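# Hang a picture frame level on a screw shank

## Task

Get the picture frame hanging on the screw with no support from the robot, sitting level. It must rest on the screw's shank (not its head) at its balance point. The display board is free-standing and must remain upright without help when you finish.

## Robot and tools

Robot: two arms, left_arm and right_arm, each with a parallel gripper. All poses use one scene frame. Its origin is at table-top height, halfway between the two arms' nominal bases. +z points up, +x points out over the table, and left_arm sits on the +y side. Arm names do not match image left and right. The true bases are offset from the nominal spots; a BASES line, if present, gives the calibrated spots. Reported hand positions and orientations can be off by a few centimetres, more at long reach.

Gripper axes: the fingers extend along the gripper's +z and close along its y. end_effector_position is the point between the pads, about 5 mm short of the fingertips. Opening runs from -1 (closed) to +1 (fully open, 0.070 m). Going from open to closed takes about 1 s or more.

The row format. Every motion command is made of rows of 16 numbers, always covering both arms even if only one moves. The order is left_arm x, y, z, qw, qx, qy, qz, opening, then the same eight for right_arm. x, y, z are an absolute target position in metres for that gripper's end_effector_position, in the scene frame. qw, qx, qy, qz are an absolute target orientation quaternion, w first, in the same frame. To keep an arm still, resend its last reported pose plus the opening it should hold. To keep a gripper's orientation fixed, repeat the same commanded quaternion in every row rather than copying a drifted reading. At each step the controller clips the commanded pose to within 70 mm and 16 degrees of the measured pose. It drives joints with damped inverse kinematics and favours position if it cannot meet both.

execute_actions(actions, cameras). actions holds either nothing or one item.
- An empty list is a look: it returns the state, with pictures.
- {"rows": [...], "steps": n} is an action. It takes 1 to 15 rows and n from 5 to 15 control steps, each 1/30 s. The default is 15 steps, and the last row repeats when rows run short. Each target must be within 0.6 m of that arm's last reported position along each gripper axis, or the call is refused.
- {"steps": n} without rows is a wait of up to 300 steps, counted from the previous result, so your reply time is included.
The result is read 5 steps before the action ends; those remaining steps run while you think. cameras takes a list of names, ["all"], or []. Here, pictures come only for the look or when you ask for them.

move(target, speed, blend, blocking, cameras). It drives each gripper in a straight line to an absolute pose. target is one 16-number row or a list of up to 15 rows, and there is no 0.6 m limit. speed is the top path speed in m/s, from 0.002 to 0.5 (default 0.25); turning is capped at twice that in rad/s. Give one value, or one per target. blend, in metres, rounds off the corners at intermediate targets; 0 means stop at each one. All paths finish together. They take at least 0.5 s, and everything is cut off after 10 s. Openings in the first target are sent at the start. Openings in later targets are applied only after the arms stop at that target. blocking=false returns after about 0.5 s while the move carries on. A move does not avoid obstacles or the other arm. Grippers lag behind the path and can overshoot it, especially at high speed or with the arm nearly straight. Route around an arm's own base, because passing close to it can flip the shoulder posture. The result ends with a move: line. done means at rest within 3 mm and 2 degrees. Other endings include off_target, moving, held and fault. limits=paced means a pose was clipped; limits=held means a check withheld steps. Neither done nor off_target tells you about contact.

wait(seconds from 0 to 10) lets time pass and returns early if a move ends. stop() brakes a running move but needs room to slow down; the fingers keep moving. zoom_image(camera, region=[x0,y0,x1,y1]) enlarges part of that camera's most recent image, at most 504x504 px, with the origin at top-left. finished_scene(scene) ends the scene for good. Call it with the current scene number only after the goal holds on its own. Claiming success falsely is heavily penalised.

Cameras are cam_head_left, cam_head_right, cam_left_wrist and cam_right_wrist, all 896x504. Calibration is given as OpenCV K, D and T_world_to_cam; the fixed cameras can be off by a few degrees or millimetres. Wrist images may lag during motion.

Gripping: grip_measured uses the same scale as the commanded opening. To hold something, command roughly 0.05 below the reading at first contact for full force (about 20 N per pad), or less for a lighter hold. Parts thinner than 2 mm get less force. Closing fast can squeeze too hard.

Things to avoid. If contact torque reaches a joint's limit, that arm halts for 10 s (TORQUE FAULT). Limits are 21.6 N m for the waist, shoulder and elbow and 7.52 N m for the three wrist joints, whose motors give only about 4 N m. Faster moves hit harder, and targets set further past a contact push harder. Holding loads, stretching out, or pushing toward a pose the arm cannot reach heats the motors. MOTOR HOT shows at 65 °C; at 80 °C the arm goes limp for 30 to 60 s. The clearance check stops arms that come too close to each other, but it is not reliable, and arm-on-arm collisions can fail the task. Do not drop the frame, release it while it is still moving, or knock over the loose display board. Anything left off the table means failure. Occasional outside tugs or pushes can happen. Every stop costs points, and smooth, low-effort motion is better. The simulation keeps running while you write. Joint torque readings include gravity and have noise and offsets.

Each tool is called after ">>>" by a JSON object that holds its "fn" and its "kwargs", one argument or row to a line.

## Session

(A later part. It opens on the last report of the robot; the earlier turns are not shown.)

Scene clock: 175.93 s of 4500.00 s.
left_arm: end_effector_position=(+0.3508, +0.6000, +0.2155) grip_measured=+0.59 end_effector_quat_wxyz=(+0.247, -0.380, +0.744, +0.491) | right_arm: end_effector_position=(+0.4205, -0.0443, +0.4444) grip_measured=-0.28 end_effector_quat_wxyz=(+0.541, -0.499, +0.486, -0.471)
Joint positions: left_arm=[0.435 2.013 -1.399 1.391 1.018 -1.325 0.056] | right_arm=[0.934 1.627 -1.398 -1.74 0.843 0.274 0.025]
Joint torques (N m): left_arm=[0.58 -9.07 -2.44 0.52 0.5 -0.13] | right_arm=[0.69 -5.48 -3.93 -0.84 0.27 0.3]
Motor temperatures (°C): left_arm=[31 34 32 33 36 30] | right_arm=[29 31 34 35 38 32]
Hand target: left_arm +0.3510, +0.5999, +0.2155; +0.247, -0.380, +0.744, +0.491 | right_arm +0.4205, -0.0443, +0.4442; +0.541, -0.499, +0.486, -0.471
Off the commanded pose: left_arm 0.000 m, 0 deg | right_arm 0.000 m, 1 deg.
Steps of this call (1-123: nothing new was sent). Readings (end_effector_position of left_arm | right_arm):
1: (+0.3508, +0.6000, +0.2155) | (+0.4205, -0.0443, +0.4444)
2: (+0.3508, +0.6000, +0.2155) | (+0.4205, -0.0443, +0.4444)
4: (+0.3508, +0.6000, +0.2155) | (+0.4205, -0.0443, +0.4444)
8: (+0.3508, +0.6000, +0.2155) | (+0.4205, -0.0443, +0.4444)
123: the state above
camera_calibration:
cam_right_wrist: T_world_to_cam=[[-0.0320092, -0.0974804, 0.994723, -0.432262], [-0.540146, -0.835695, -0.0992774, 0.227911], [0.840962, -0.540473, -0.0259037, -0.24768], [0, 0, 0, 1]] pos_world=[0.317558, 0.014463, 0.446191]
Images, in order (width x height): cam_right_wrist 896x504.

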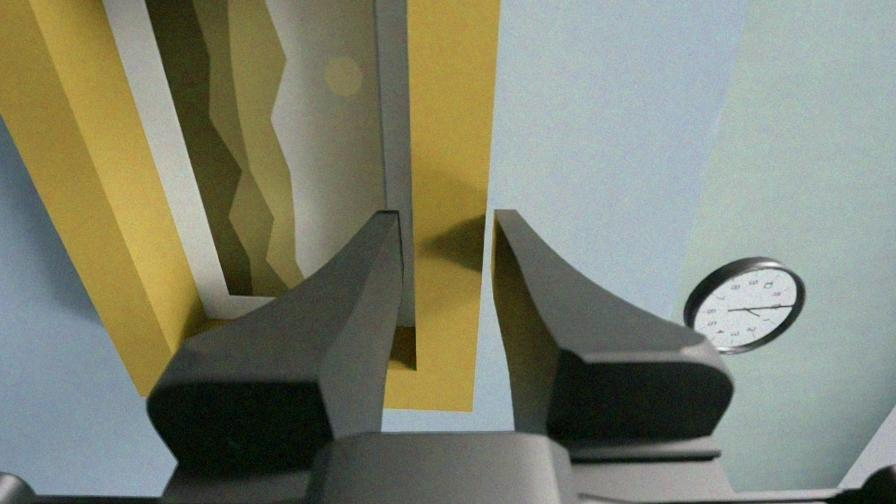

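>>> {"fn": "move", "kwargs": {
  "target": [
    [0.3510, 0.5999, 0.2155, 0.247, -0.380, 0.744, 0.491, 0.59, 0.4205, -0.0443, 0.4446, 0.5771, -0.4590, 0.5137, -0.4388, -0.28],
    [0.3510, 0.5999, 0.2155, 0.247, -0.380, 0.744, 0.491, 0.59, 0.4205, -0.0443, 0.4446, 0.5771, -0.4590, 0.5137, -0.4388, -0.47],
    [0.3510, 0.5999, 0.2155, 0.247, -0.380, 0.744, 0.491, 0.59, 0.4205, -0.0443, 0.4446, 0.5771, -0.4590, 0.5137, -0.4388, -0.25],
    [0.3510, 0.5999, 0.2155, 0.247, -0.380, 0.744, 0.491, 0.59, 0.4205, -0.0443, 0.4443, 0.5648, -0.4740, 0.5021, -0.4521, -0.25]
  ],
  "speed": 0.05,
  "cameras": ["cam_right_wrist", "cam_head_right"]
}}

>>> {"fn": "zoom_image", "kwargs": {
  "camera": "cam_right_wrist",
  "region": [380, 0, 540, 420]
}}

Scene clock: 180.87 s of 4500.00 s.
left_arm: end_effector_position=(+0.3508, +0.6000, +0.2155) grip_measured=+0.59 end_effector_quat_wxyz=(+0.247, -0.380, +0.744, +0.491) | right_arm: end_effector_position=(+0.4205, -0.0442, +0.4446) grip_measured=-0.25 end_effector_quat_wxyz=(+0.560, -0.477, +0.507, -0.450)
Joint positions: left_arm=[0.435 2.013 -1.399 1.391 1.018 -1.325 0.056] | right_arm=[0.937 1.631 -1.402 -1.74 0.851 0.357 0.026]
Joint torques (N m): left_arm=[0.6 -9.19 -2.28 0.5 0.51 -0.14] | right_arm=[-0.48 -7.36 -3.68 -0.78 0.05 0.28]
Motor temperatures (°C): left_arm=[31 34 32 33 36 30] | right_arm=[29 31 34 35 38 32]
Hand target: left_arm +0.3510, +0.5999, +0.2155; +0.247, -0.380, +0.744, +0.491 | right_arm +0.4205, -0.0442, +0.4445; +0.560, -0.477, +0.507, -0.450
Off the commanded pose: left_arm 0.000 m, 0 deg | right_arm 0.000 m, 1 deg.
joint sent to its limit (right arm) — joint 4 (forearm roll), lower limit.
Kept back: nothing.
move: done
camera_calibration:
cam_right_wrist: T_world_to_cam=[[-0.0275934, -0.179459, 0.983378, -0.432909], [-0.543046, -0.823237, -0.165472, 0.259252], [0.839249, -0.538586, -0.0747385, -0.225122], [0, 0, 0, 1]] pos_world=[0.317773, 0.0144889, 0.451787]
Images, in order (width x height): cam_head_right 896x504, cam_right_wrist 896x504.

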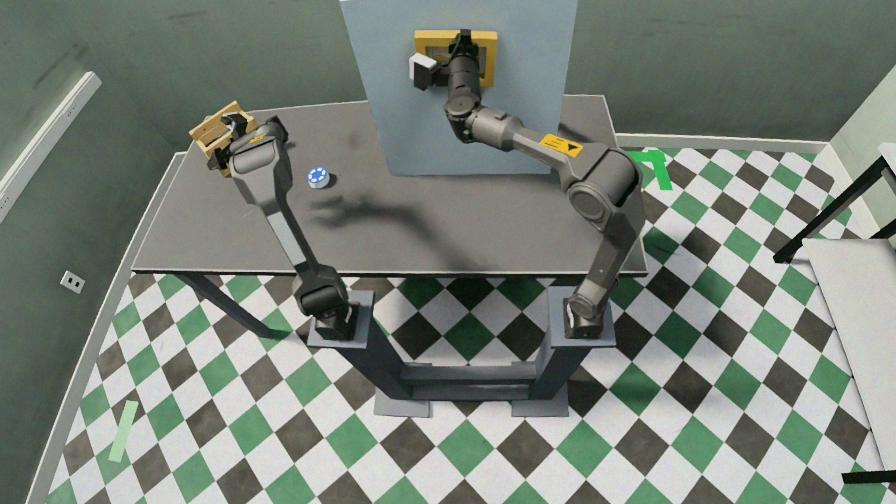

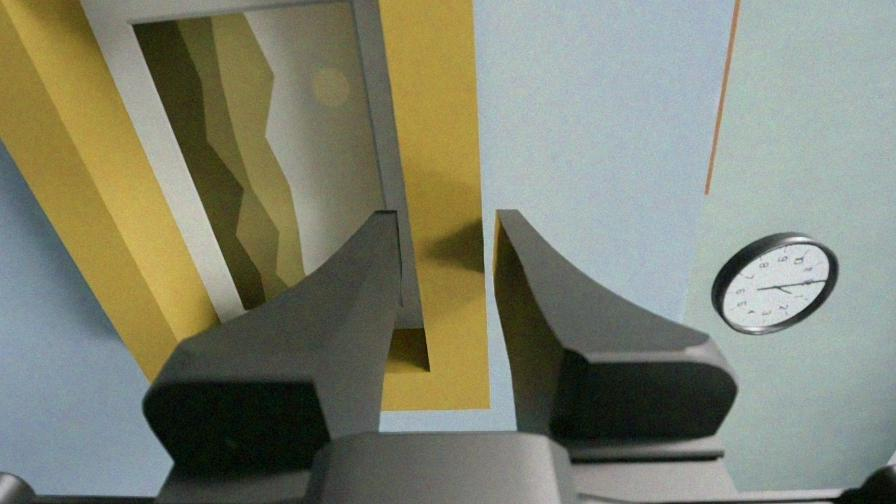

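Scaled by 1.200 from the camera's 896x504 image, which has a finer 1280x720 frame.

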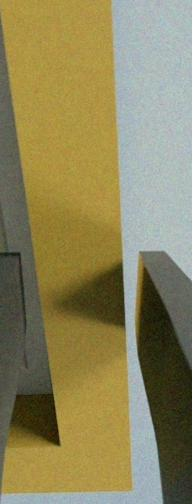

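>>> {"fn": "move", "kwargs": {
  "target": [
    [0.3510, 0.5999, 0.2155, 0.247, -0.380, 0.744, 0.491, 0.59, 0.4205, -0.0443, 0.4446, 0.5122, -0.5304, 0.4520, -0.5021, -0.25],
    [0.3510, 0.5999, 0.2155, 0.247, -0.380, 0.744, 0.491, 0.59, 0.4205, -0.0443, 0.4446, 0.5122, -0.5304, 0.4520, -0.5021, -0.47],
    [0.3510, 0.5999, 0.2155, 0.247, -0.380, 0.744, 0.491, 0.59, 0.4205, -0.0443, 0.4446, 0.5122, -0.5304, 0.4520, -0.5021, -0.25],
    [0.3510, 0.5999, 0.2155, 0.247, -0.380, 0.744, 0.491, 0.59, 0.4205, -0.0443, 0.4443, 0.5304, -0.5122, 0.4693, -0.4860, -0.25]
  ],
  "speed": 0.05,
  "cameras": ["cam_right_wrist", "cam_head_right"]
}}

>>> {"fn": "zoom_image", "kwargs": {
  "camera": "cam_right_wrist",
  "region": [380, 0, 540, 420]
}}

Scene clock: 186.90 s of 4500.00 s.
left_arm: end_effector_position=(+0.3508, +0.6000, +0.2155) grip_measured=+0.59 end_effector_quat_wxyz=(+0.247, -0.380, +0.744, +0.491) | right_arm: end_effector_position=(+0.4204, -0.0446, +0.4445) grip_measured=-0.25 end_effector_quat_wxyz=(+0.529, -0.513, +0.471, -0.485)
Joint positions: left_arm=[0.435 2.013 -1.399 1.391 1.018 -1.325 0.056] | right_arm=[0.932 1.625 -1.397 -1.739 0.838 0.219 0.026]
Joint torques (N m): left_arm=[0.43 -9.4 -2.25 0.54 0.52 -0.15] | right_arm=[0.69 -5.5 -4.82 -0.95 0.26 0.02]
Motor temperatures (°C): left_arm=[31 34 32 33 36 30] | right_arm=[29 31 34 35 38 32]
Hand target: left_arm +0.3510, +0.5999, +0.2155; +0.247, -0.380, +0.744, +0.491 | right_arm +0.4205, -0.0443, +0.4444; +0.529, -0.513, +0.471, -0.485
Off the commanded pose: left_arm 0.000 m, 0 deg | right_arm 0.000 m, 0 deg.
joint sent to its limit (right arm) — joint 4 (forearm roll), lower limit.
Kept back: nothing.
move: done
camera_calibration:
cam_right_wrist: T_world_to_cam=[[-0.0357874, -0.0430465, 0.998432, -0.430044], [-0.539054, -0.840437, -0.0555563, 0.207548], [0.84151, -0.540197, 0.00687265, -0.262616], [0, 0, 0, 1]] pos_world=[0.317484, 0.0140549, 0.442705]
Images, in order (width x height): cam_head_right 896x504, cam_right_wrist 896x504.

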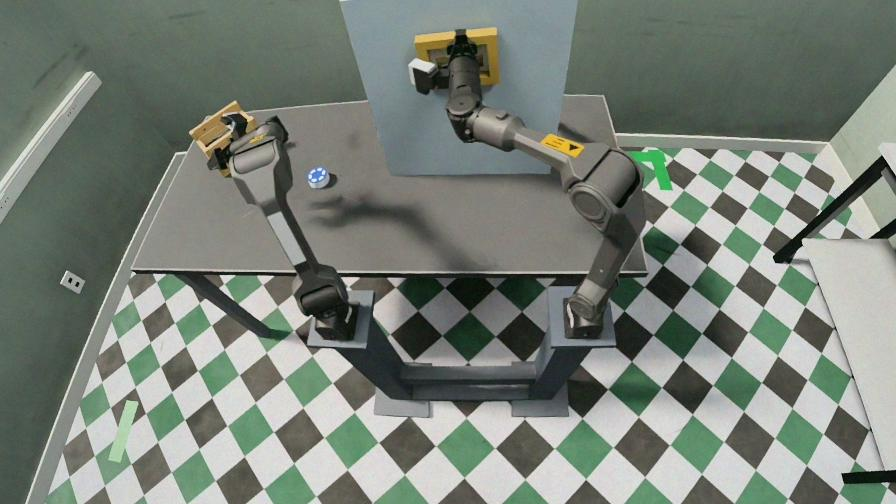

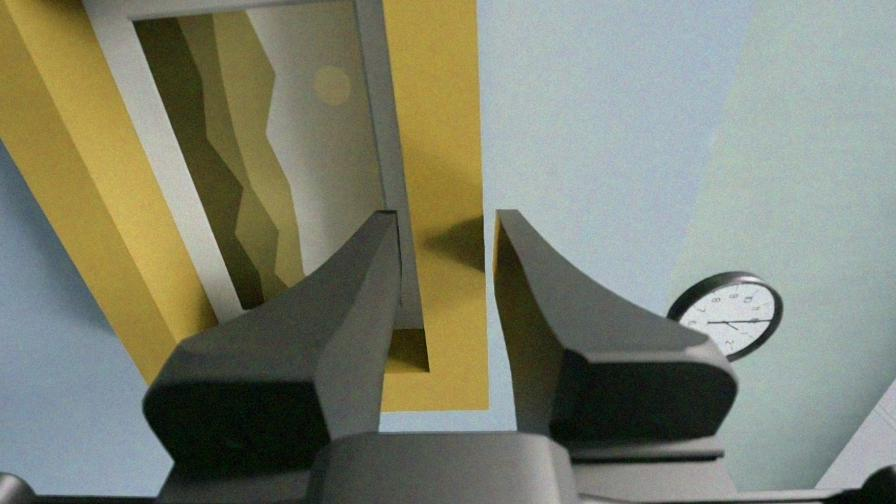

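Scaled by 1.200 from the camera's 896x504 image, which has a finer 1280x720 frame.

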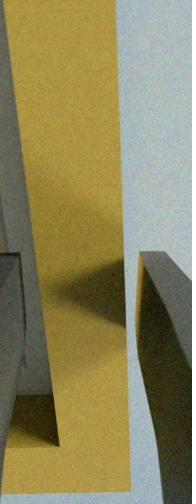

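>>> {"fn": "move", "kwargs": {
  "target": [
    [0.3510, 0.5999, 0.2155, 0.247, -0.380, 0.744, 0.491, 0.59, 0.4205, -0.0443, 0.4446, 0.4886, -0.5522, 0.4298, -0.5213, -0.25],
    [0.3510, 0.5999, 0.2155, 0.247, -0.380, 0.744, 0.491, 0.59, 0.4205, -0.0443, 0.4446, 0.4886, -0.5522, 0.4298, -0.5213, -0.47]
  ],
  "speed": 0.05,
  "cameras": ["cam_right_wrist"]
}}

>>> {"fn": "move", "kwargs": {
  "target": [0.3510, 0.5999, 0.2155, 0.247, -0.380, 0.744, 0.491, 0.59, 0.4205, -0.0443, 0.4446, 0.4886, -0.5522, 0.4298, -0.5213, -0.25],
  "speed": 0.05,
  "cameras": ["cam_right_wrist", "cam_head_right"]
}}

Scene clock: 190.27 s of 4500.00 s.
left_arm: end_effector_position=(+0.3508, +0.6000, +0.2155) grip_measured=+0.59 end_effector_quat_wxyz=(+0.247, -0.380, +0.744, +0.491) | right_arm: end_effector_position=(+0.4202, -0.0440, +0.4456) grip_measured=-0.45 end_effector_quat_wxyz=(-0.489, +0.552, -0.429, +0.521)
Joint positions: left_arm=[0.435 2.013 -1.399 1.391 1.018 -1.325 0.056] | right_arm=[0.931 1.621 -1.402 -1.725 0.826 0.045 0.019]
Joint torques (N m): left_arm=[0.51 -9.25 -2.44 0.52 0.49 -0.18] | right_arm=[-0.5 -5.53 -3.19 -0.38 0.41 0.28]
Motor temperatures (°C): left_arm=[31 34 32 33 36 30] | right_arm=[29 31 34 35 38 32]
Hand target: left_arm +0.3510, +0.5999, +0.2155; +0.247, -0.380, +0.744, +0.491 | right_arm +0.4205, -0.0443, +0.4446; -0.489, +0.552, -0.430, +0.521
Off the commanded pose: left_arm 0.000 m, 0 deg | right_arm 0.001 m, 0 deg.
Kept back: nothing.
move: done
camera_calibration:
cam_right_wrist: T_world_to_cam=[[-0.0432358, 0.113792, 0.992563, -0.41843], [-0.536095, -0.84099, 0.0730624, 0.149453], [0.84305, -0.528949, 0.0973639, -0.302536], [0, 0, 0, 1]] pos_world=[0.317083, 0.0132761, 0.433855]
Images, in order (width x height): cam_right_wrist 896x504.

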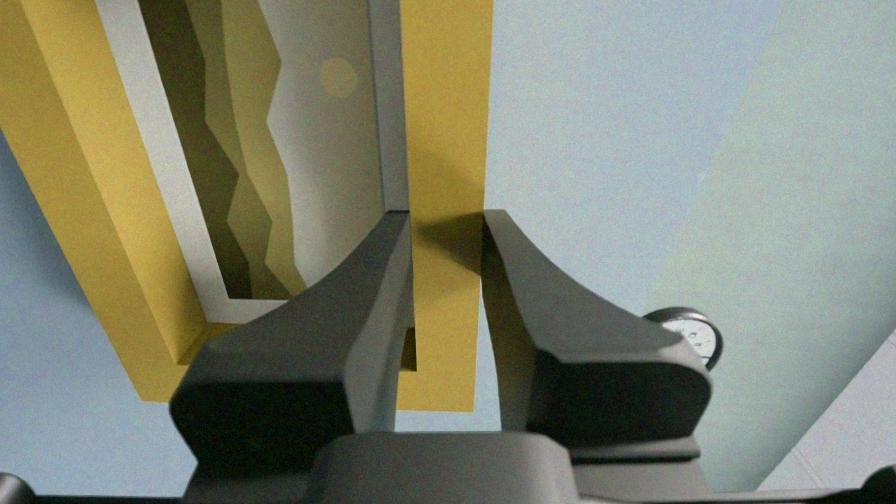

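Scene clock: 190.97 s of 4500.00 s.
left_arm: end_effector_position=(+0.3508, +0.6000, +0.2155) grip_measured=+0.59 end_effector_quat_wxyz=(+0.247, -0.380, +0.744, +0.491) | right_arm: end_effector_position=(+0.4202, -0.0442, +0.4449) grip_measured=-0.25 end_effector_quat_wxyz=(-0.489, +0.552, -0.430, +0.521)
Joint positions: left_arm=[0.435 2.013 -1.399 1.391 1.018 -1.325 0.056] | right_arm=[0.931 1.621 -1.401 -1.723 0.827 0.045 0.026]
Joint torques (N m): left_arm=[0.56 -9.24 -2.43 0.51 0.5 -0.15] | right_arm=[-0.08 -5.43 -4.06 -0.95 0.07 0.31]
Motor temperatures (°C): left_arm=[31 34 32 33 36 30] | right_arm=[29 31 34 35 38 32]
Hand target: left_arm +0.3510, +0.5999, +0.2155; +0.247, -0.380, +0.744, +0.491 | right_arm +0.4205, -0.0443, +0.4446; -0.489, +0.552, -0.430, +0.521
Off the commanded pose: left_arm 0.000 m, 0 deg | right_arm 0.000 m, 0 deg.
Kept back: nothing.
move: done
camera_calibration:
cam_right_wrist: T_world_to_cam=[[-0.0412648, 0.113581, 0.992671, -0.418613], [-0.536974, -0.840362, 0.0738317, 0.149338], [0.842589, -0.529992, 0.0956673, -0.301737], [0, 0, 0, 1]] pos_world=[0.317156, 0.0131261, 0.433386]
Images, in order (width x height): cam_head_right 896x504, cam_right_wrist 896x504.

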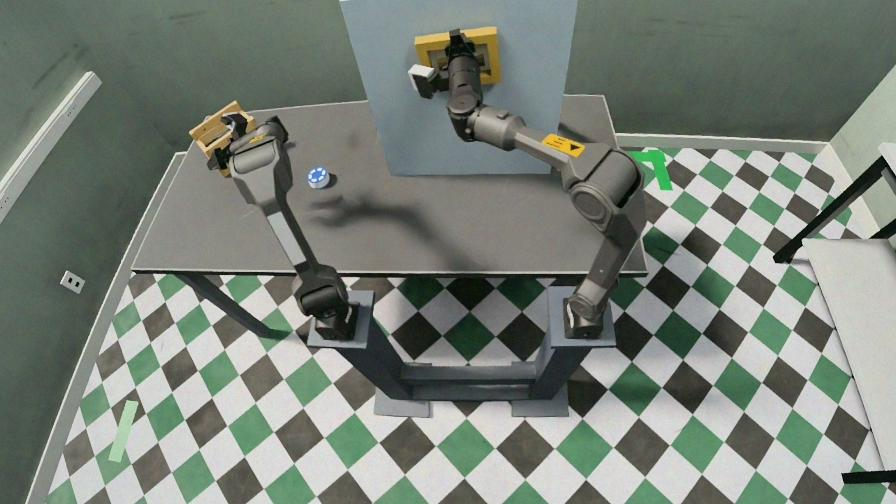

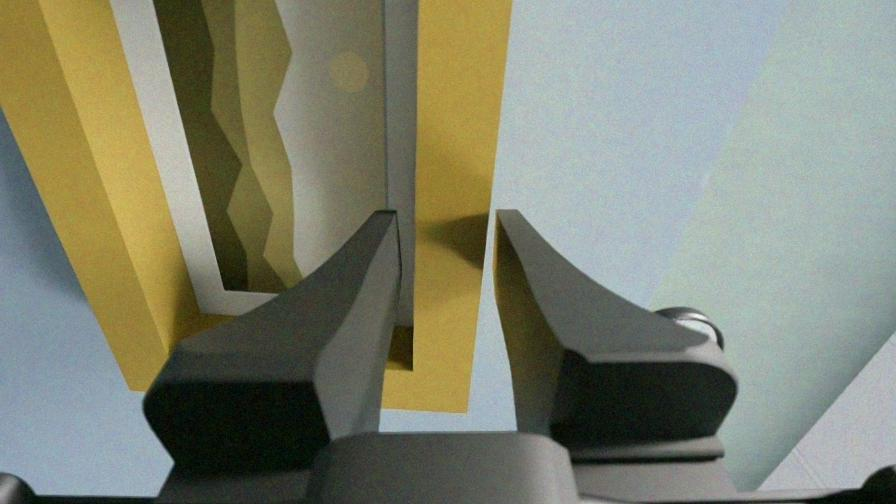

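>>> {"fn": "move", "kwargs": {
  "target": [
    [0.3510, 0.5999, 0.2155, 0.247, -0.380, 0.744, 0.491, 0.59, 0.4205, -0.0443, 0.4446, 0.5358, -0.5066, 0.4744, -0.4811, -0.25],
    [0.3510, 0.5999, 0.2155, 0.247, -0.380, 0.744, 0.491, 0.59, 0.4205, -0.0443, 0.4446, 0.5358, -0.5066, 0.4744, -0.4811, -0.485]
  ],
  "speed": 0.05,
  "cameras": ["cam_right_wrist"]
}}

>>> {"fn": "zoom_image", "kwargs": {
  "camera": "cam_right_wrist",
  "region": [460, 0, 500, 40]
}}

>>> {"fn": "zoom_image", "kwargs": {
  "camera": "cam_right_wrist",
  "region": [460, 380, 500, 420]
}}

Scene clock: 194.23 s of 4500.00 s.
left_arm: end_effector_position=(+0.3508, +0.6000, +0.2155) grip_measured=+0.59 end_effector_quat_wxyz=(+0.247, -0.380, +0.744, +0.491) | right_arm: end_effector_position=(+0.4204, -0.0447, +0.4456) grip_measured=-0.45 end_effector_quat_wxyz=(+0.534, -0.507, +0.477, -0.480)
Joint positions: left_arm=[0.435 2.013 -1.399 1.391 1.018 -1.325 0.056] | right_arm=[0.933 1.626 -1.4 -1.74 0.841 0.239 0.019]
Joint torques (N m): left_arm=[0.47 -9.42 -2.38 0.52 0.49 -0.19] | right_arm=[0.87 -5.48 -3.28 -0.82 -0.34 0.17]
Motor temperatures (°C): left_arm=[31 34 32 33 36 30] | right_arm=[29 31 34 35 38 32]
Hand target: left_arm +0.3510, +0.5999, +0.2155; +0.247, -0.380, +0.744, +0.491 | right_arm +0.4205, -0.0443, +0.4447; +0.534, -0.508, +0.476, -0.480
Off the commanded pose: left_arm 0.000 m, 0 deg | right_arm 0.001 m, 0 deg.
joint sent to its limit (right arm) — joint 4 (forearm roll), lower limit.
Kept back: nothing.
move: done
camera_calibration:
cam_right_wrist: T_world_to_cam=[[-0.0364028, -0.0653165, 0.9972, -0.43136], [-0.540058, -0.838313, -0.0746242, 0.216565], [0.84084, -0.541262, -0.00475775, -0.257201], [0, 0, 0, 1]] pos_world=[0.31752, 0.0141607, 0.44509]
Images, in order (width x height): cam_right_wrist 896x504.

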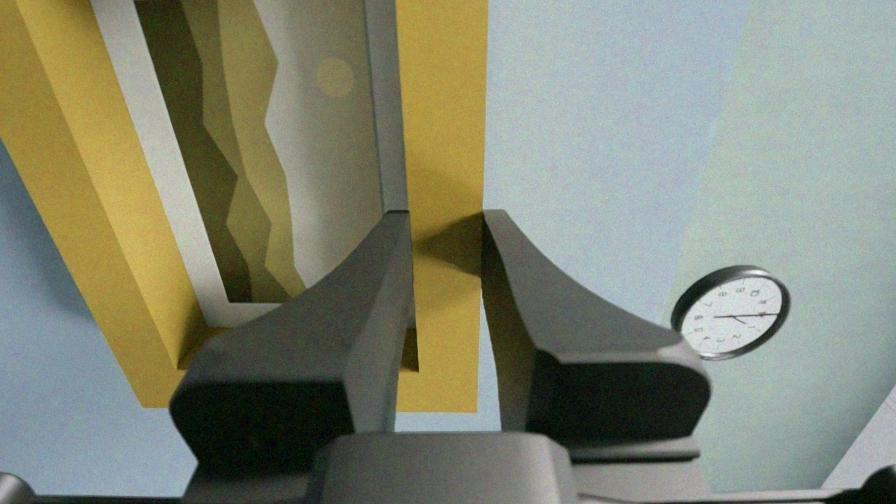

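Scaled by 12.600 from the camera's 896x504 image, which has a finer 1280x720 frame.

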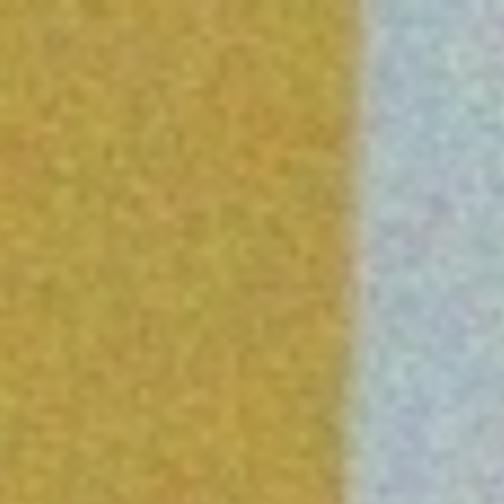

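Scaled by 12.600 from the camera's 896x504 image, which has a finer 1280x720 frame.

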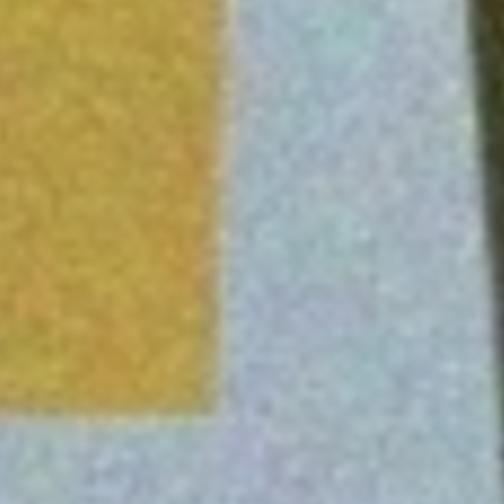

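>>> {"fn": "move", "kwargs": {
  "target": [0.3510, 0.5999, 0.2155, 0.247, -0.380, 0.744, 0.491, 0.59, 0.4205, -0.0445, 0.4452, 0.5317, -0.5108, 0.4706, -0.4848, -0.485],
  "speed": 0.03,
  "cameras": ["cam_right_wrist"]
}}

>>> {"fn": "zoom_image", "kwargs": {
  "camera": "cam_right_wrist",
  "region": [460, 0, 500, 40]
}}

>>> {"fn": "zoom_image", "kwargs": {
  "camera": "cam_right_wrist",
  "region": [460, 380, 500, 420]
}}

Scene clock: 196.90 s of 4500.00 s.
left_arm: end_effector_position=(+0.3508, +0.6000, +0.2155) grip_measured=+0.59 end_effector_quat_wxyz=(+0.247, -0.380, +0.744, +0.491) | right_arm: end_effector_position=(+0.4204, -0.0441, +0.4452) grip_measured=-0.45 end_effector_quat_wxyz=(+0.530, -0.512, +0.472, -0.484)
Joint positions: left_arm=[0.435 2.013 -1.399 1.391 1.018 -1.325 0.056] | right_arm=[0.933 1.626 -1.399 -1.74 0.839 0.222 0.019]
Joint torques (N m): left_arm=[0.5 -9.38 -2.41 0.52 0.49 -0.15] | right_arm=[1.97 -5.15 -2.74 -0.28 -0.74 -0.04]
Motor temperatures (°C): left_arm=[31 34 32 33 36 30] | right_arm=[29 31 33 35 38 32]
Hand target: left_arm +0.3510, +0.5999, +0.2155; +0.247, -0.380, +0.744, +0.491 | right_arm +0.4205, -0.0445, +0.4453; +0.530, -0.512, +0.472, -0.484
Off the commanded pose: left_arm 0.000 m, 0 deg | right_arm 0.000 m, 0 deg.
joint sent to its limit (right arm) — joint 4 (forearm roll), lower limit.
Kept back: nothing.
move: done
camera_calibration:
cam_right_wrist: T_world_to_cam=[[-0.0366017, -0.047805, 0.998186, -0.430428], [-0.538248, -0.840648, -0.0599968, 0.209617], [0.841991, -0.539468, 0.00503818, -0.261612], [0, 0, 0, 1]] pos_world=[0.317346, 0.0145061, 0.443542]
Images, in order (width x height): cam_right_wrist 896x504.

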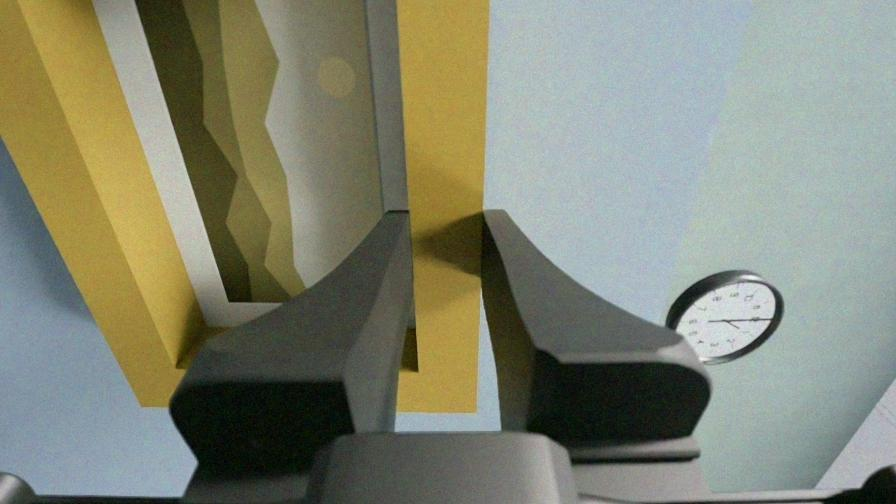

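Scaled by 12.600 from the camera's 896x504 image, which has a finer 1280x720 frame.

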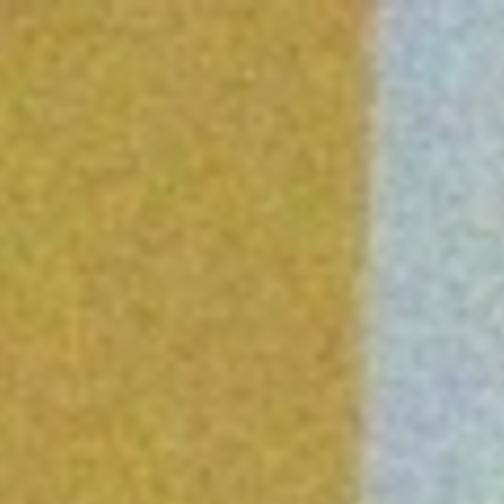

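Scaled by 12.600 from the camera's 896x504 image, which has a finer 1280x720 frame.

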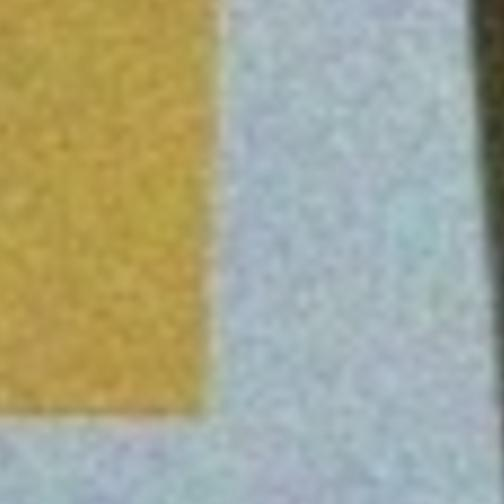

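>>> {"fn": "move", "kwargs": {
  "target": [
    [0.3510, 0.5999, 0.2155, 0.247, -0.380, 0.744, 0.491, 0.59, 0.4204, -0.0440, 0.4454, 0.5317, -0.5108, 0.4706, -0.4848, -0.46],
    [0.3510, 0.5999, 0.2155, 0.247, -0.380, 0.744, 0.491, 0.59, 0.4204, -0.0440, 0.4452, 0.5317, -0.5108, 0.4706, -0.4848, -0.42],
    [0.3510, 0.5999, 0.2155, 0.247, -0.380, 0.744, 0.491, 0.59, 0.4204, -0.0440, 0.4450, 0.5317, -0.5108, 0.4706, -0.4848, -0.36]
  ],
  "speed": 0.02,
  "cameras": ["cam_right_wrist"]
}}

>>> {"fn": "zoom_image", "kwargs": {
  "camera": "cam_right_wrist",
  "region": [460, 0, 500, 40]
}}

>>> {"fn": "zoom_image", "kwargs": {
  "camera": "cam_right_wrist",
  "region": [460, 380, 500, 420]
}}

Scene clock: 200.43 s of 4500.00 s.
left_arm: end_effector_position=(+0.3508, +0.6000, +0.2155) grip_measured=+0.59 end_effector_quat_wxyz=(+0.247, -0.380, +0.744, +0.491) | right_arm: end_effector_position=(+0.4205, -0.0438, +0.4450) grip_measured=-0.36 end_effector_quat_wxyz=(+0.530, -0.512, +0.472, -0.484)
Joint positions: left_arm=[0.435 2.013 -1.399 1.391 1.018 -1.325 0.056] | right_arm=[0.934 1.627 -1.4 -1.74 0.839 0.221 0.022]
Joint torques (N m): left_arm=[0.59 -9.52 -2.59 0.53 0.54 -0.16] | right_arm=[-0.51 -7.39 -3.73 -0.77 0.27 0.36]
Motor temperatures (°C): left_arm=[31 34 32 33 36 30] | right_arm=[29 31 33 35 38 32]
Hand target: left_arm +0.3510, +0.5999, +0.2155; +0.247, -0.380, +0.744, +0.491 | right_arm +0.4204, -0.0440, +0.4451; +0.530, -0.512, +0.472, -0.484
Off the commanded pose: left_arm 0.000 m, 0 deg | right_arm 0.000 m, 0 deg.
joint sent to its limit (right arm) — joint 4 (forearm roll), lower limit.
Kept back: nothing.
move: done
camera_calibration:
cam_right_wrist: T_world_to_cam=[[-0.0365782, -0.0466436, 0.998242, -0.430193], [-0.538451, -0.840589, -0.0590074, 0.209578], [0.841863, -0.539662, 0.00563192, -0.261762], [0, 0, 0, 1]] pos_world=[0.317479, 0.0148398, 0.443278]
Images, in order (width x height): cam_right_wrist 896x504.

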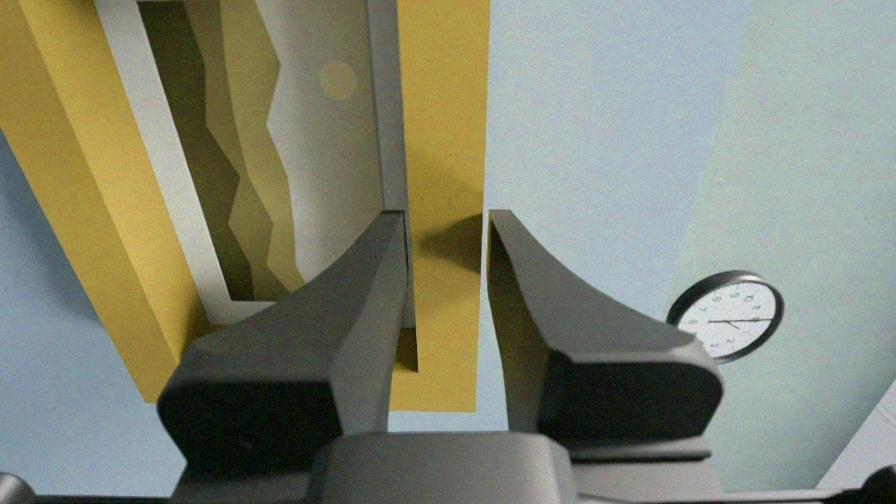

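Scaled by 12.600 from the camera's 896x504 image, which has a finer 1280x720 frame.

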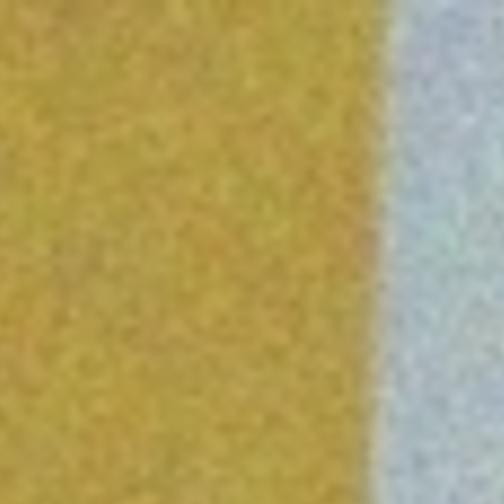

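Scaled by 12.600 from the camera's 896x504 image, which has a finer 1280x720 frame.

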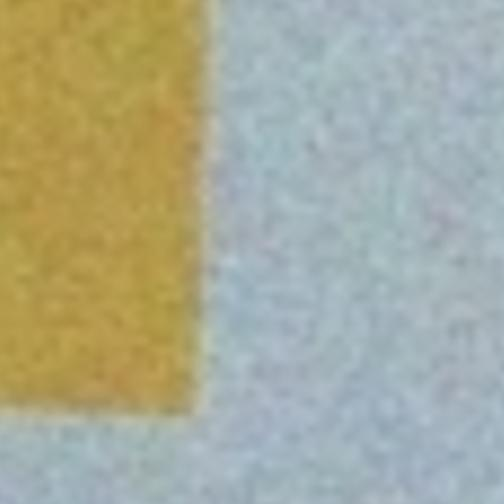

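>>> {"fn": "move", "kwargs": {
  "target": [
    [0.3510, 0.5999, 0.2155, 0.247, -0.380, 0.744, 0.491, 0.59, 0.4204, -0.0440, 0.4450, 0.5317, -0.5108, 0.4706, -0.4848, 0.45],
    [0.3510, 0.5999, 0.2155, 0.247, -0.380, 0.744, 0.491, 0.59, 0.325, -0.053, 0.444, 0.5304, -0.5122, 0.4693, -0.4860, 0.45],
    [0.3510, 0.5999, 0.2155, 0.247, -0.380, 0.744, 0.491, 0.59, 0.200, -0.050, 0.440, 0.6101, -0.5891, 0.3681, -0.3812, 1.0]
  ],
  "speed": [0.06, 0.08, 0.2],
  "cameras": ["all"]
}}

>>> {"fn": "zoom_image", "kwargs": {
  "camera": "cam_right_wrist",
  "region": [436, 60, 476, 100]
}}

>>> {"fn": "zoom_image", "kwargs": {
  "camera": "cam_right_wrist",
  "region": [436, 255, 476, 295]
}}

>>> {"fn": "zoom_image", "kwargs": {
  "camera": "cam_right_wrist",
  "region": [530, 30, 570, 70]
}}

>>> {"fn": "zoom_image", "kwargs": {
  "camera": "cam_right_wrist",
  "region": [525, 380, 565, 420]
}}

>>> {"fn": "zoom_image", "kwargs": {
  "camera": "cam_right_wrist",
  "region": [275, 60, 315, 100]
}}

>>> {"fn": "zoom_image", "kwargs": {
  "camera": "cam_right_wrist",
  "region": [275, 170, 315, 210]
}}

Scene clock: 204.80 s of 4500.00 s.
left_arm: end_effector_position=(+0.3508, +0.6000, +0.2155) grip_measured=+0.59 end_effector_quat_wxyz=(+0.247, -0.380, +0.744, +0.491) | right_arm: end_effector_position=(+0.1999, -0.0502, +0.4401) grip_measured=+0.98 end_effector_quat_wxyz=(+0.610, -0.589, +0.368, -0.381)
Joint positions: left_arm=[0.435 2.013 -1.399 1.391 1.018 -1.325 0.056] | right_arm=[1.666 1.098 -0.89 -1.656 1.197 0.145 0.069]
Joint torques (N m): left_arm=[0.38 -9.34 -2.35 0.56 0.47 -0.19] | right_arm=[-0.44 -0.99 -4.14 -1.17 -0.02 0.21]
Motor temperatures (°C): left_arm=[31 34 32 32 36 30] | right_arm=[29 31 33 35 38 32]
Hand target: left_arm +0.3510, +0.5999, +0.2155; +0.247, -0.380, +0.744, +0.491 | right_arm +0.2000, -0.0500, +0.4400; +0.610, -0.589, +0.368, -0.381
Off the commanded pose: left_arm 0.000 m, 0 deg | right_arm 0.000 m, 0 deg.
Kept back: nothing.
move: done
camera_calibration:
cam_left_wrist: T_world_to_cam=[[0.800828, -0.211141, -0.560441, -0.0299425], [-0.482033, -0.782587, -0.393956, 0.724194], [-0.355414, 0.585642, -0.728494, 0.0520087], [0, 0, 0, 1]] pos_world=[0.391549, 0.529965, 0.306408]
cam_right_wrist: T_world_to_cam=[[-0.0230415, -0.0555188, 0.998192, -0.436847], [-0.200188, -0.977978, -0.0590155, 0.0105865], [0.979487, -0.201186, 0.0114199, -0.0926169], [0, 0, 0, 1]] pos_world=[0.0827707, -0.032533, 0.437739]

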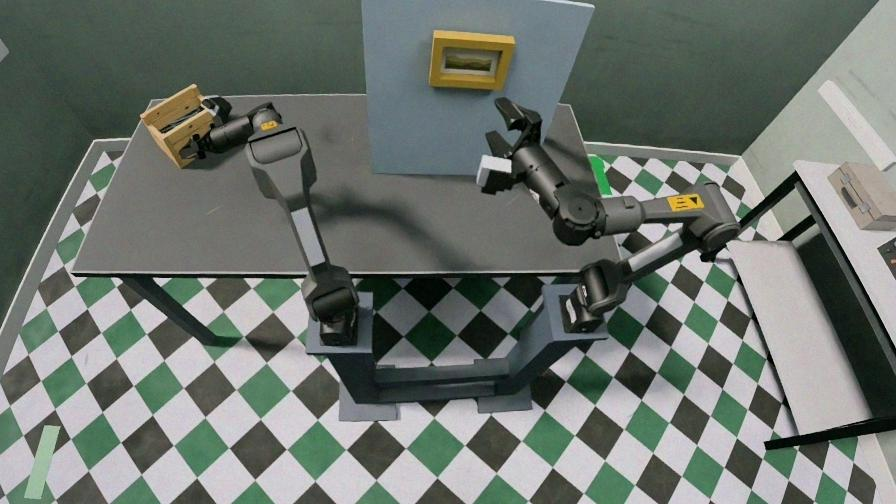

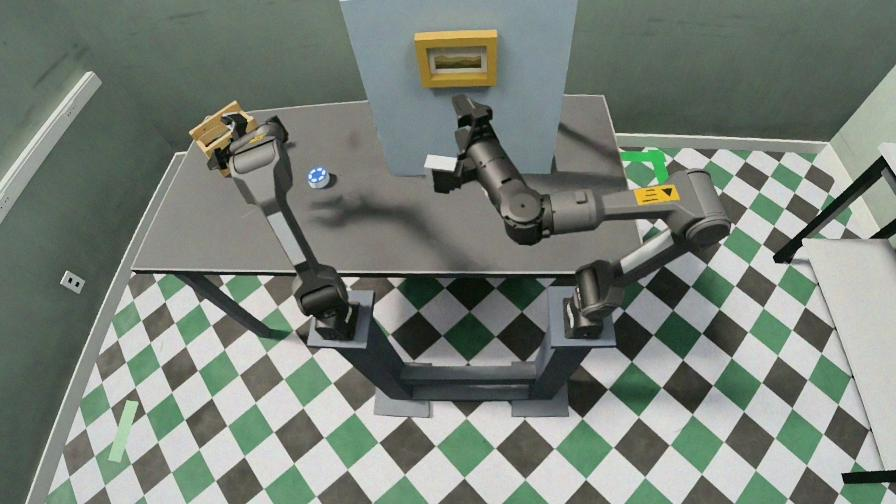

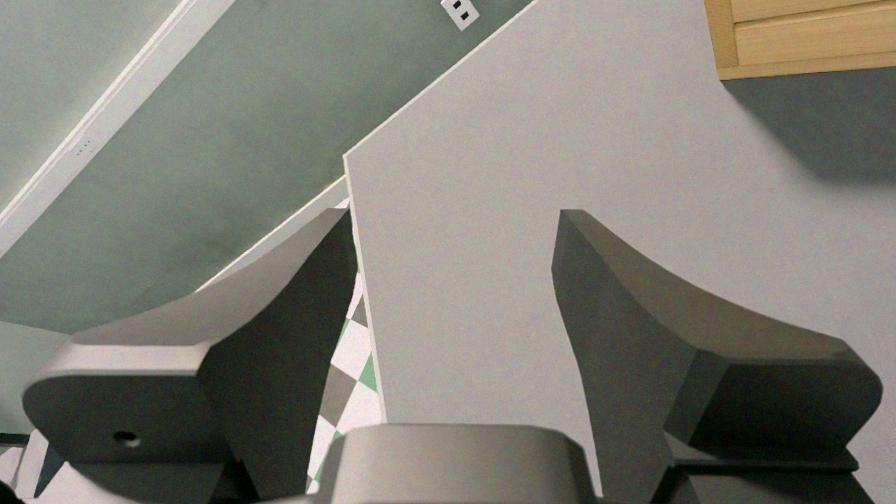

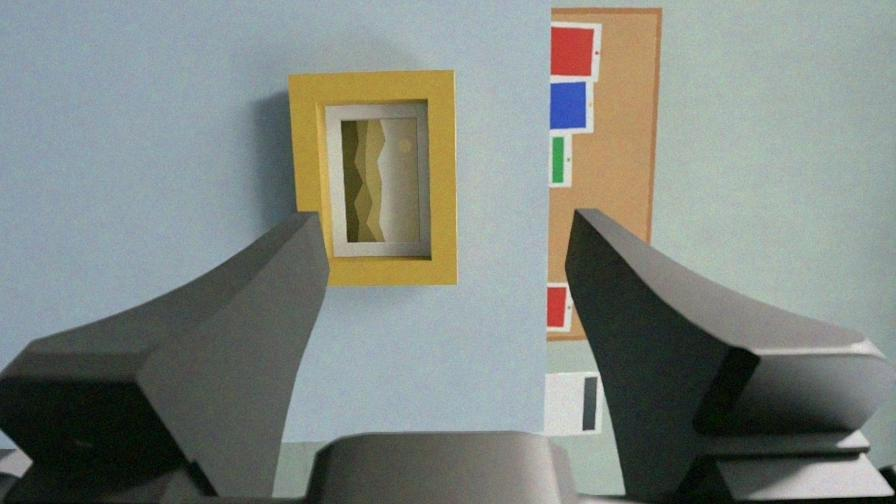

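Scaled by 12.600 from the camera's 896x504 image, which has a finer 1280x720 frame.

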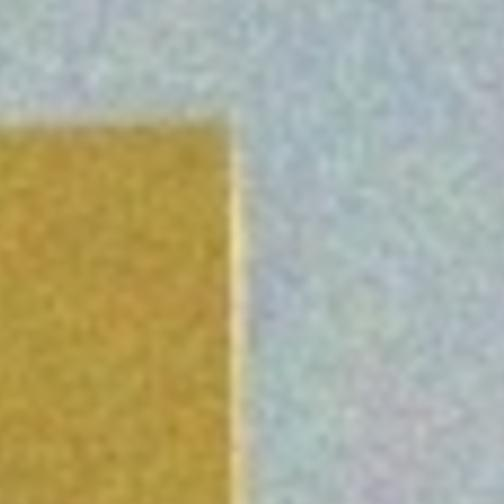

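Scaled by 12.600 from the camera's 896x504 image, which has a finer 1280x720 frame.

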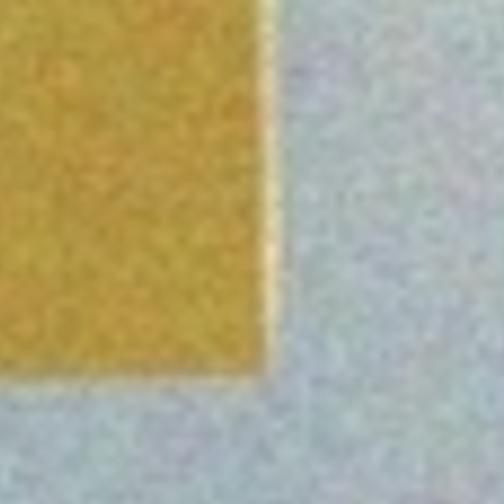

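Scaled by 12.600 from the camera's 896x504 image, which has a finer 1280x720 frame.

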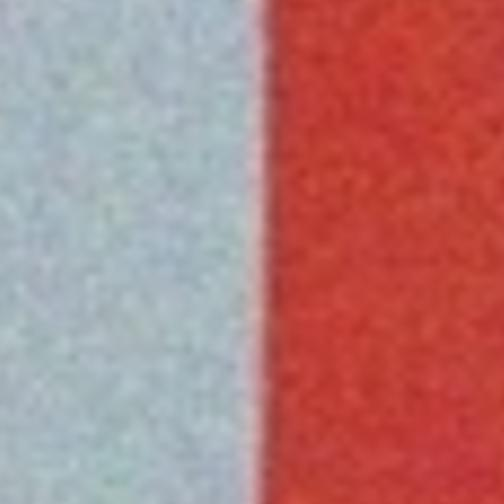

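Scaled by 12.600 from the camera's 896x504 image, which has a finer 1280x720 frame.

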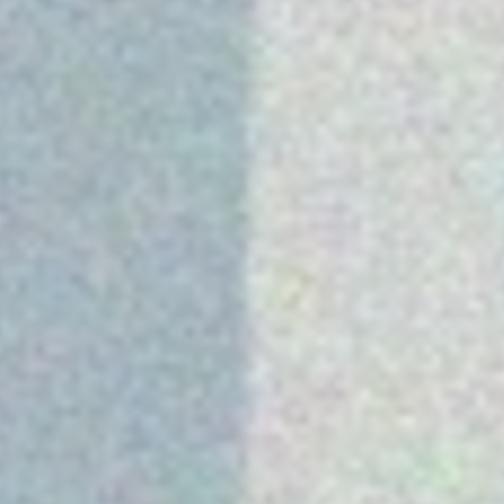

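Scaled by 12.600 from the camera's 896x504 image, which has a finer 1280x720 frame.

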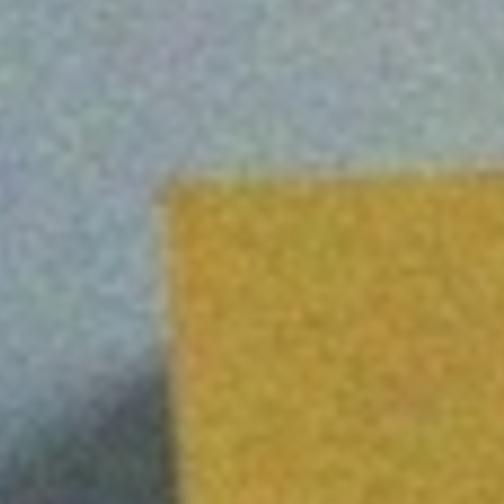

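Scaled by 12.600 from the camera's 896x504 image, which has a finer 1280x720 frame.

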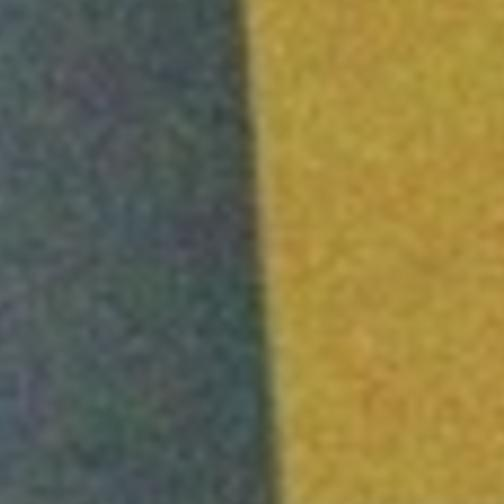

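>>> {"fn": "zoom_image", "kwargs": {
  "camera": "cam_head_right",
  "region": [400, 15, 520, 105]
}}

>>> {"fn": "zoom_image", "kwargs": {
  "camera": "cam_head_left",
  "region": [410, 15, 530, 105]
}}

Scaled by 4.200 from the camera's 896x504 image, which has a finer 1280x720 frame.

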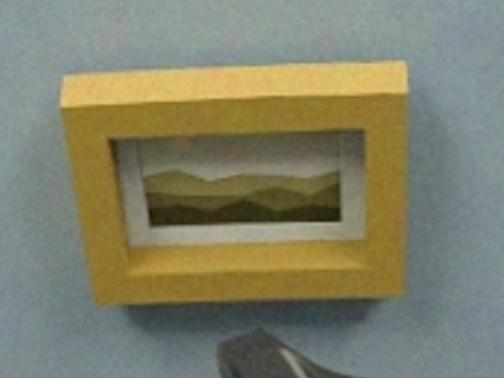

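Scaled by 4.200 from the camera's 896x504 image, which has a finer 1280x720 frame.

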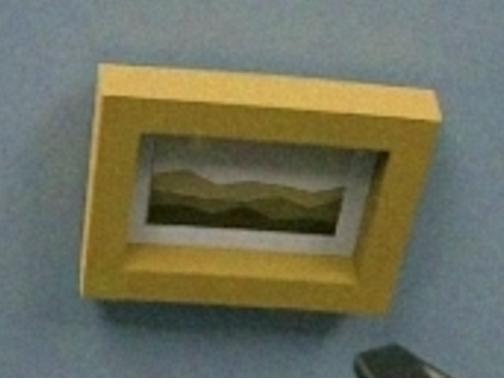

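>>> {"fn": "zoom_image", "kwargs": {
  "camera": "cam_head_left",
  "region": [350, 155, 410, 200]
}}

>>> {"fn": "zoom_image", "kwargs": {
  "camera": "cam_head_left",
  "region": [500, 155, 560, 200]
}}

>>> {"fn": "zoom_image", "kwargs": {
  "camera": "cam_head_right",
  "region": [370, 155, 430, 200]
}}

>>> {"fn": "zoom_image", "kwargs": {
  "camera": "cam_head_right",
  "region": [520, 155, 580, 200]
}}

Scaled by 8.400 from the camera's 896x504 image, which has a finer 1280x720 frame.

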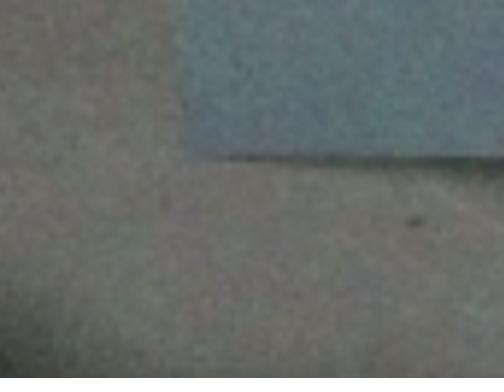

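Scaled by 8.400 from the camera's 896x504 image, which has a finer 1280x720 frame.

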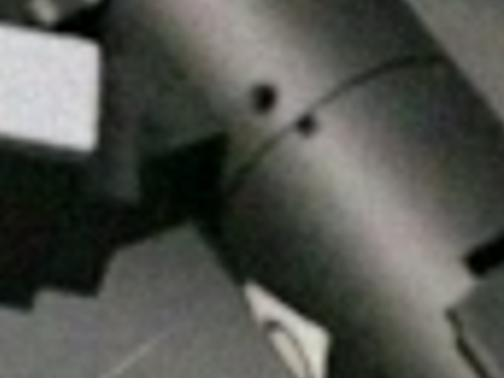

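Scaled by 8.400 from the camera's 896x504 image, which has a finer 1280x720 frame.

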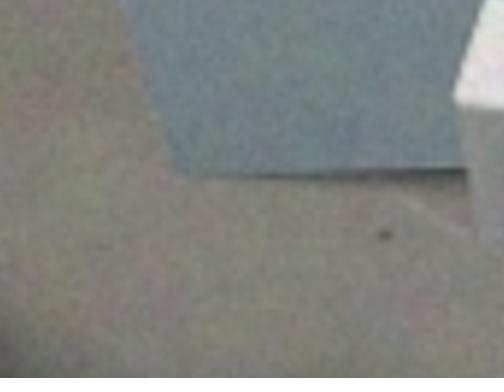

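Scaled by 8.400 from the camera's 896x504 image, which has a finer 1280x720 frame.

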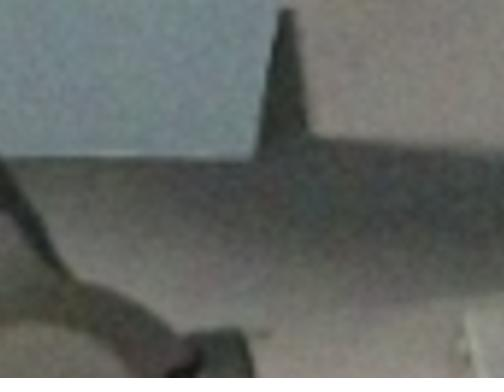

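>>> {"fn": "move", "kwargs": {
  "target": [0.3510, 0.5999, 0.2155, 0.247, -0.380, 0.744, 0.491, 0.59, 0.200, -0.045, 0.440, 0.6455, -0.6233, 0.3067, -0.3176, 1.0],
  "speed": 0.25,
  "cameras": ["cam_right_wrist"]
}}

Scene clock: 209.17 s of 4500.00 s.
left_arm: end_effector_position=(+0.3508, +0.6000, +0.2155) grip_measured=+0.59 end_effector_quat_wxyz=(+0.247, -0.380, +0.744, +0.491) | right_arm: end_effector_position=(+0.2001, -0.0449, +0.4402) grip_measured=+0.98 end_effector_quat_wxyz=(+0.646, -0.623, +0.307, -0.317)
Joint positions: left_arm=[0.435 2.013 -1.399 1.391 1.018 -1.325 0.056] | right_arm=[1.494 0.973 -0.821 -1.68 0.82 0.123 0.069]
Joint torques (N m): left_arm=[0.45 -9.43 -2.29 0.54 0.46 -0.16] | right_arm=[0.72 -1.74 -3.81 -0.94 0.19 -0.01]
Motor temperatures (°C): left_arm=[31 35 32 32 36 30] | right_arm=[29 31 33 35 38 32]
Hand target: left_arm +0.3510, +0.5999, +0.2155; +0.247, -0.380, +0.744, +0.491 | right_arm +0.2000, -0.0450, +0.4400; +0.645, -0.623, +0.307, -0.318
Off the commanded pose: left_arm 0.000 m, 0 deg | right_arm 0.000 m, 0 deg.
Kept back: nothing.
move: done
camera_calibration:
cam_right_wrist: T_world_to_cam=[[-0.0108468, -0.0592069, 0.998187, -0.439202], [0.000900818, -0.998246, -0.0592006, -0.0252848], [0.999941, 0.000257045, 0.0108812, -0.0864858], [0, 0, 0, 1]] pos_world=[0.0817395, -0.051222, 0.43785]
Images, in order (width x height): cam_right_wrist 896x504.

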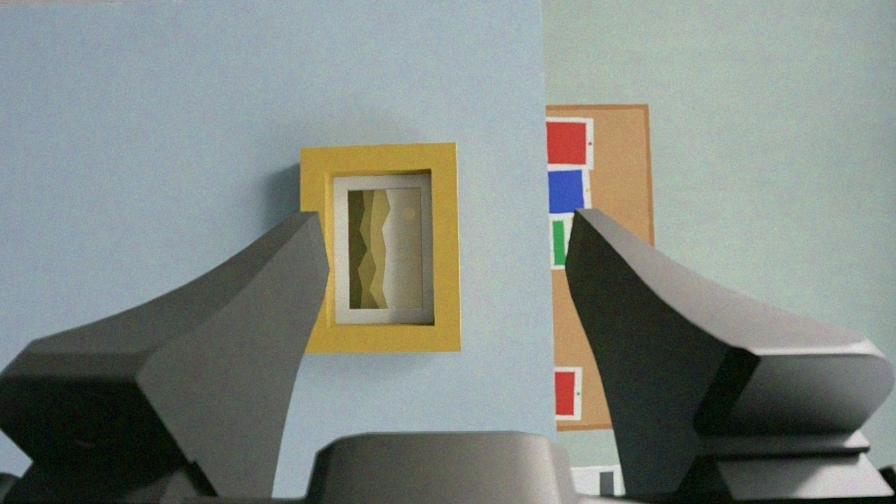

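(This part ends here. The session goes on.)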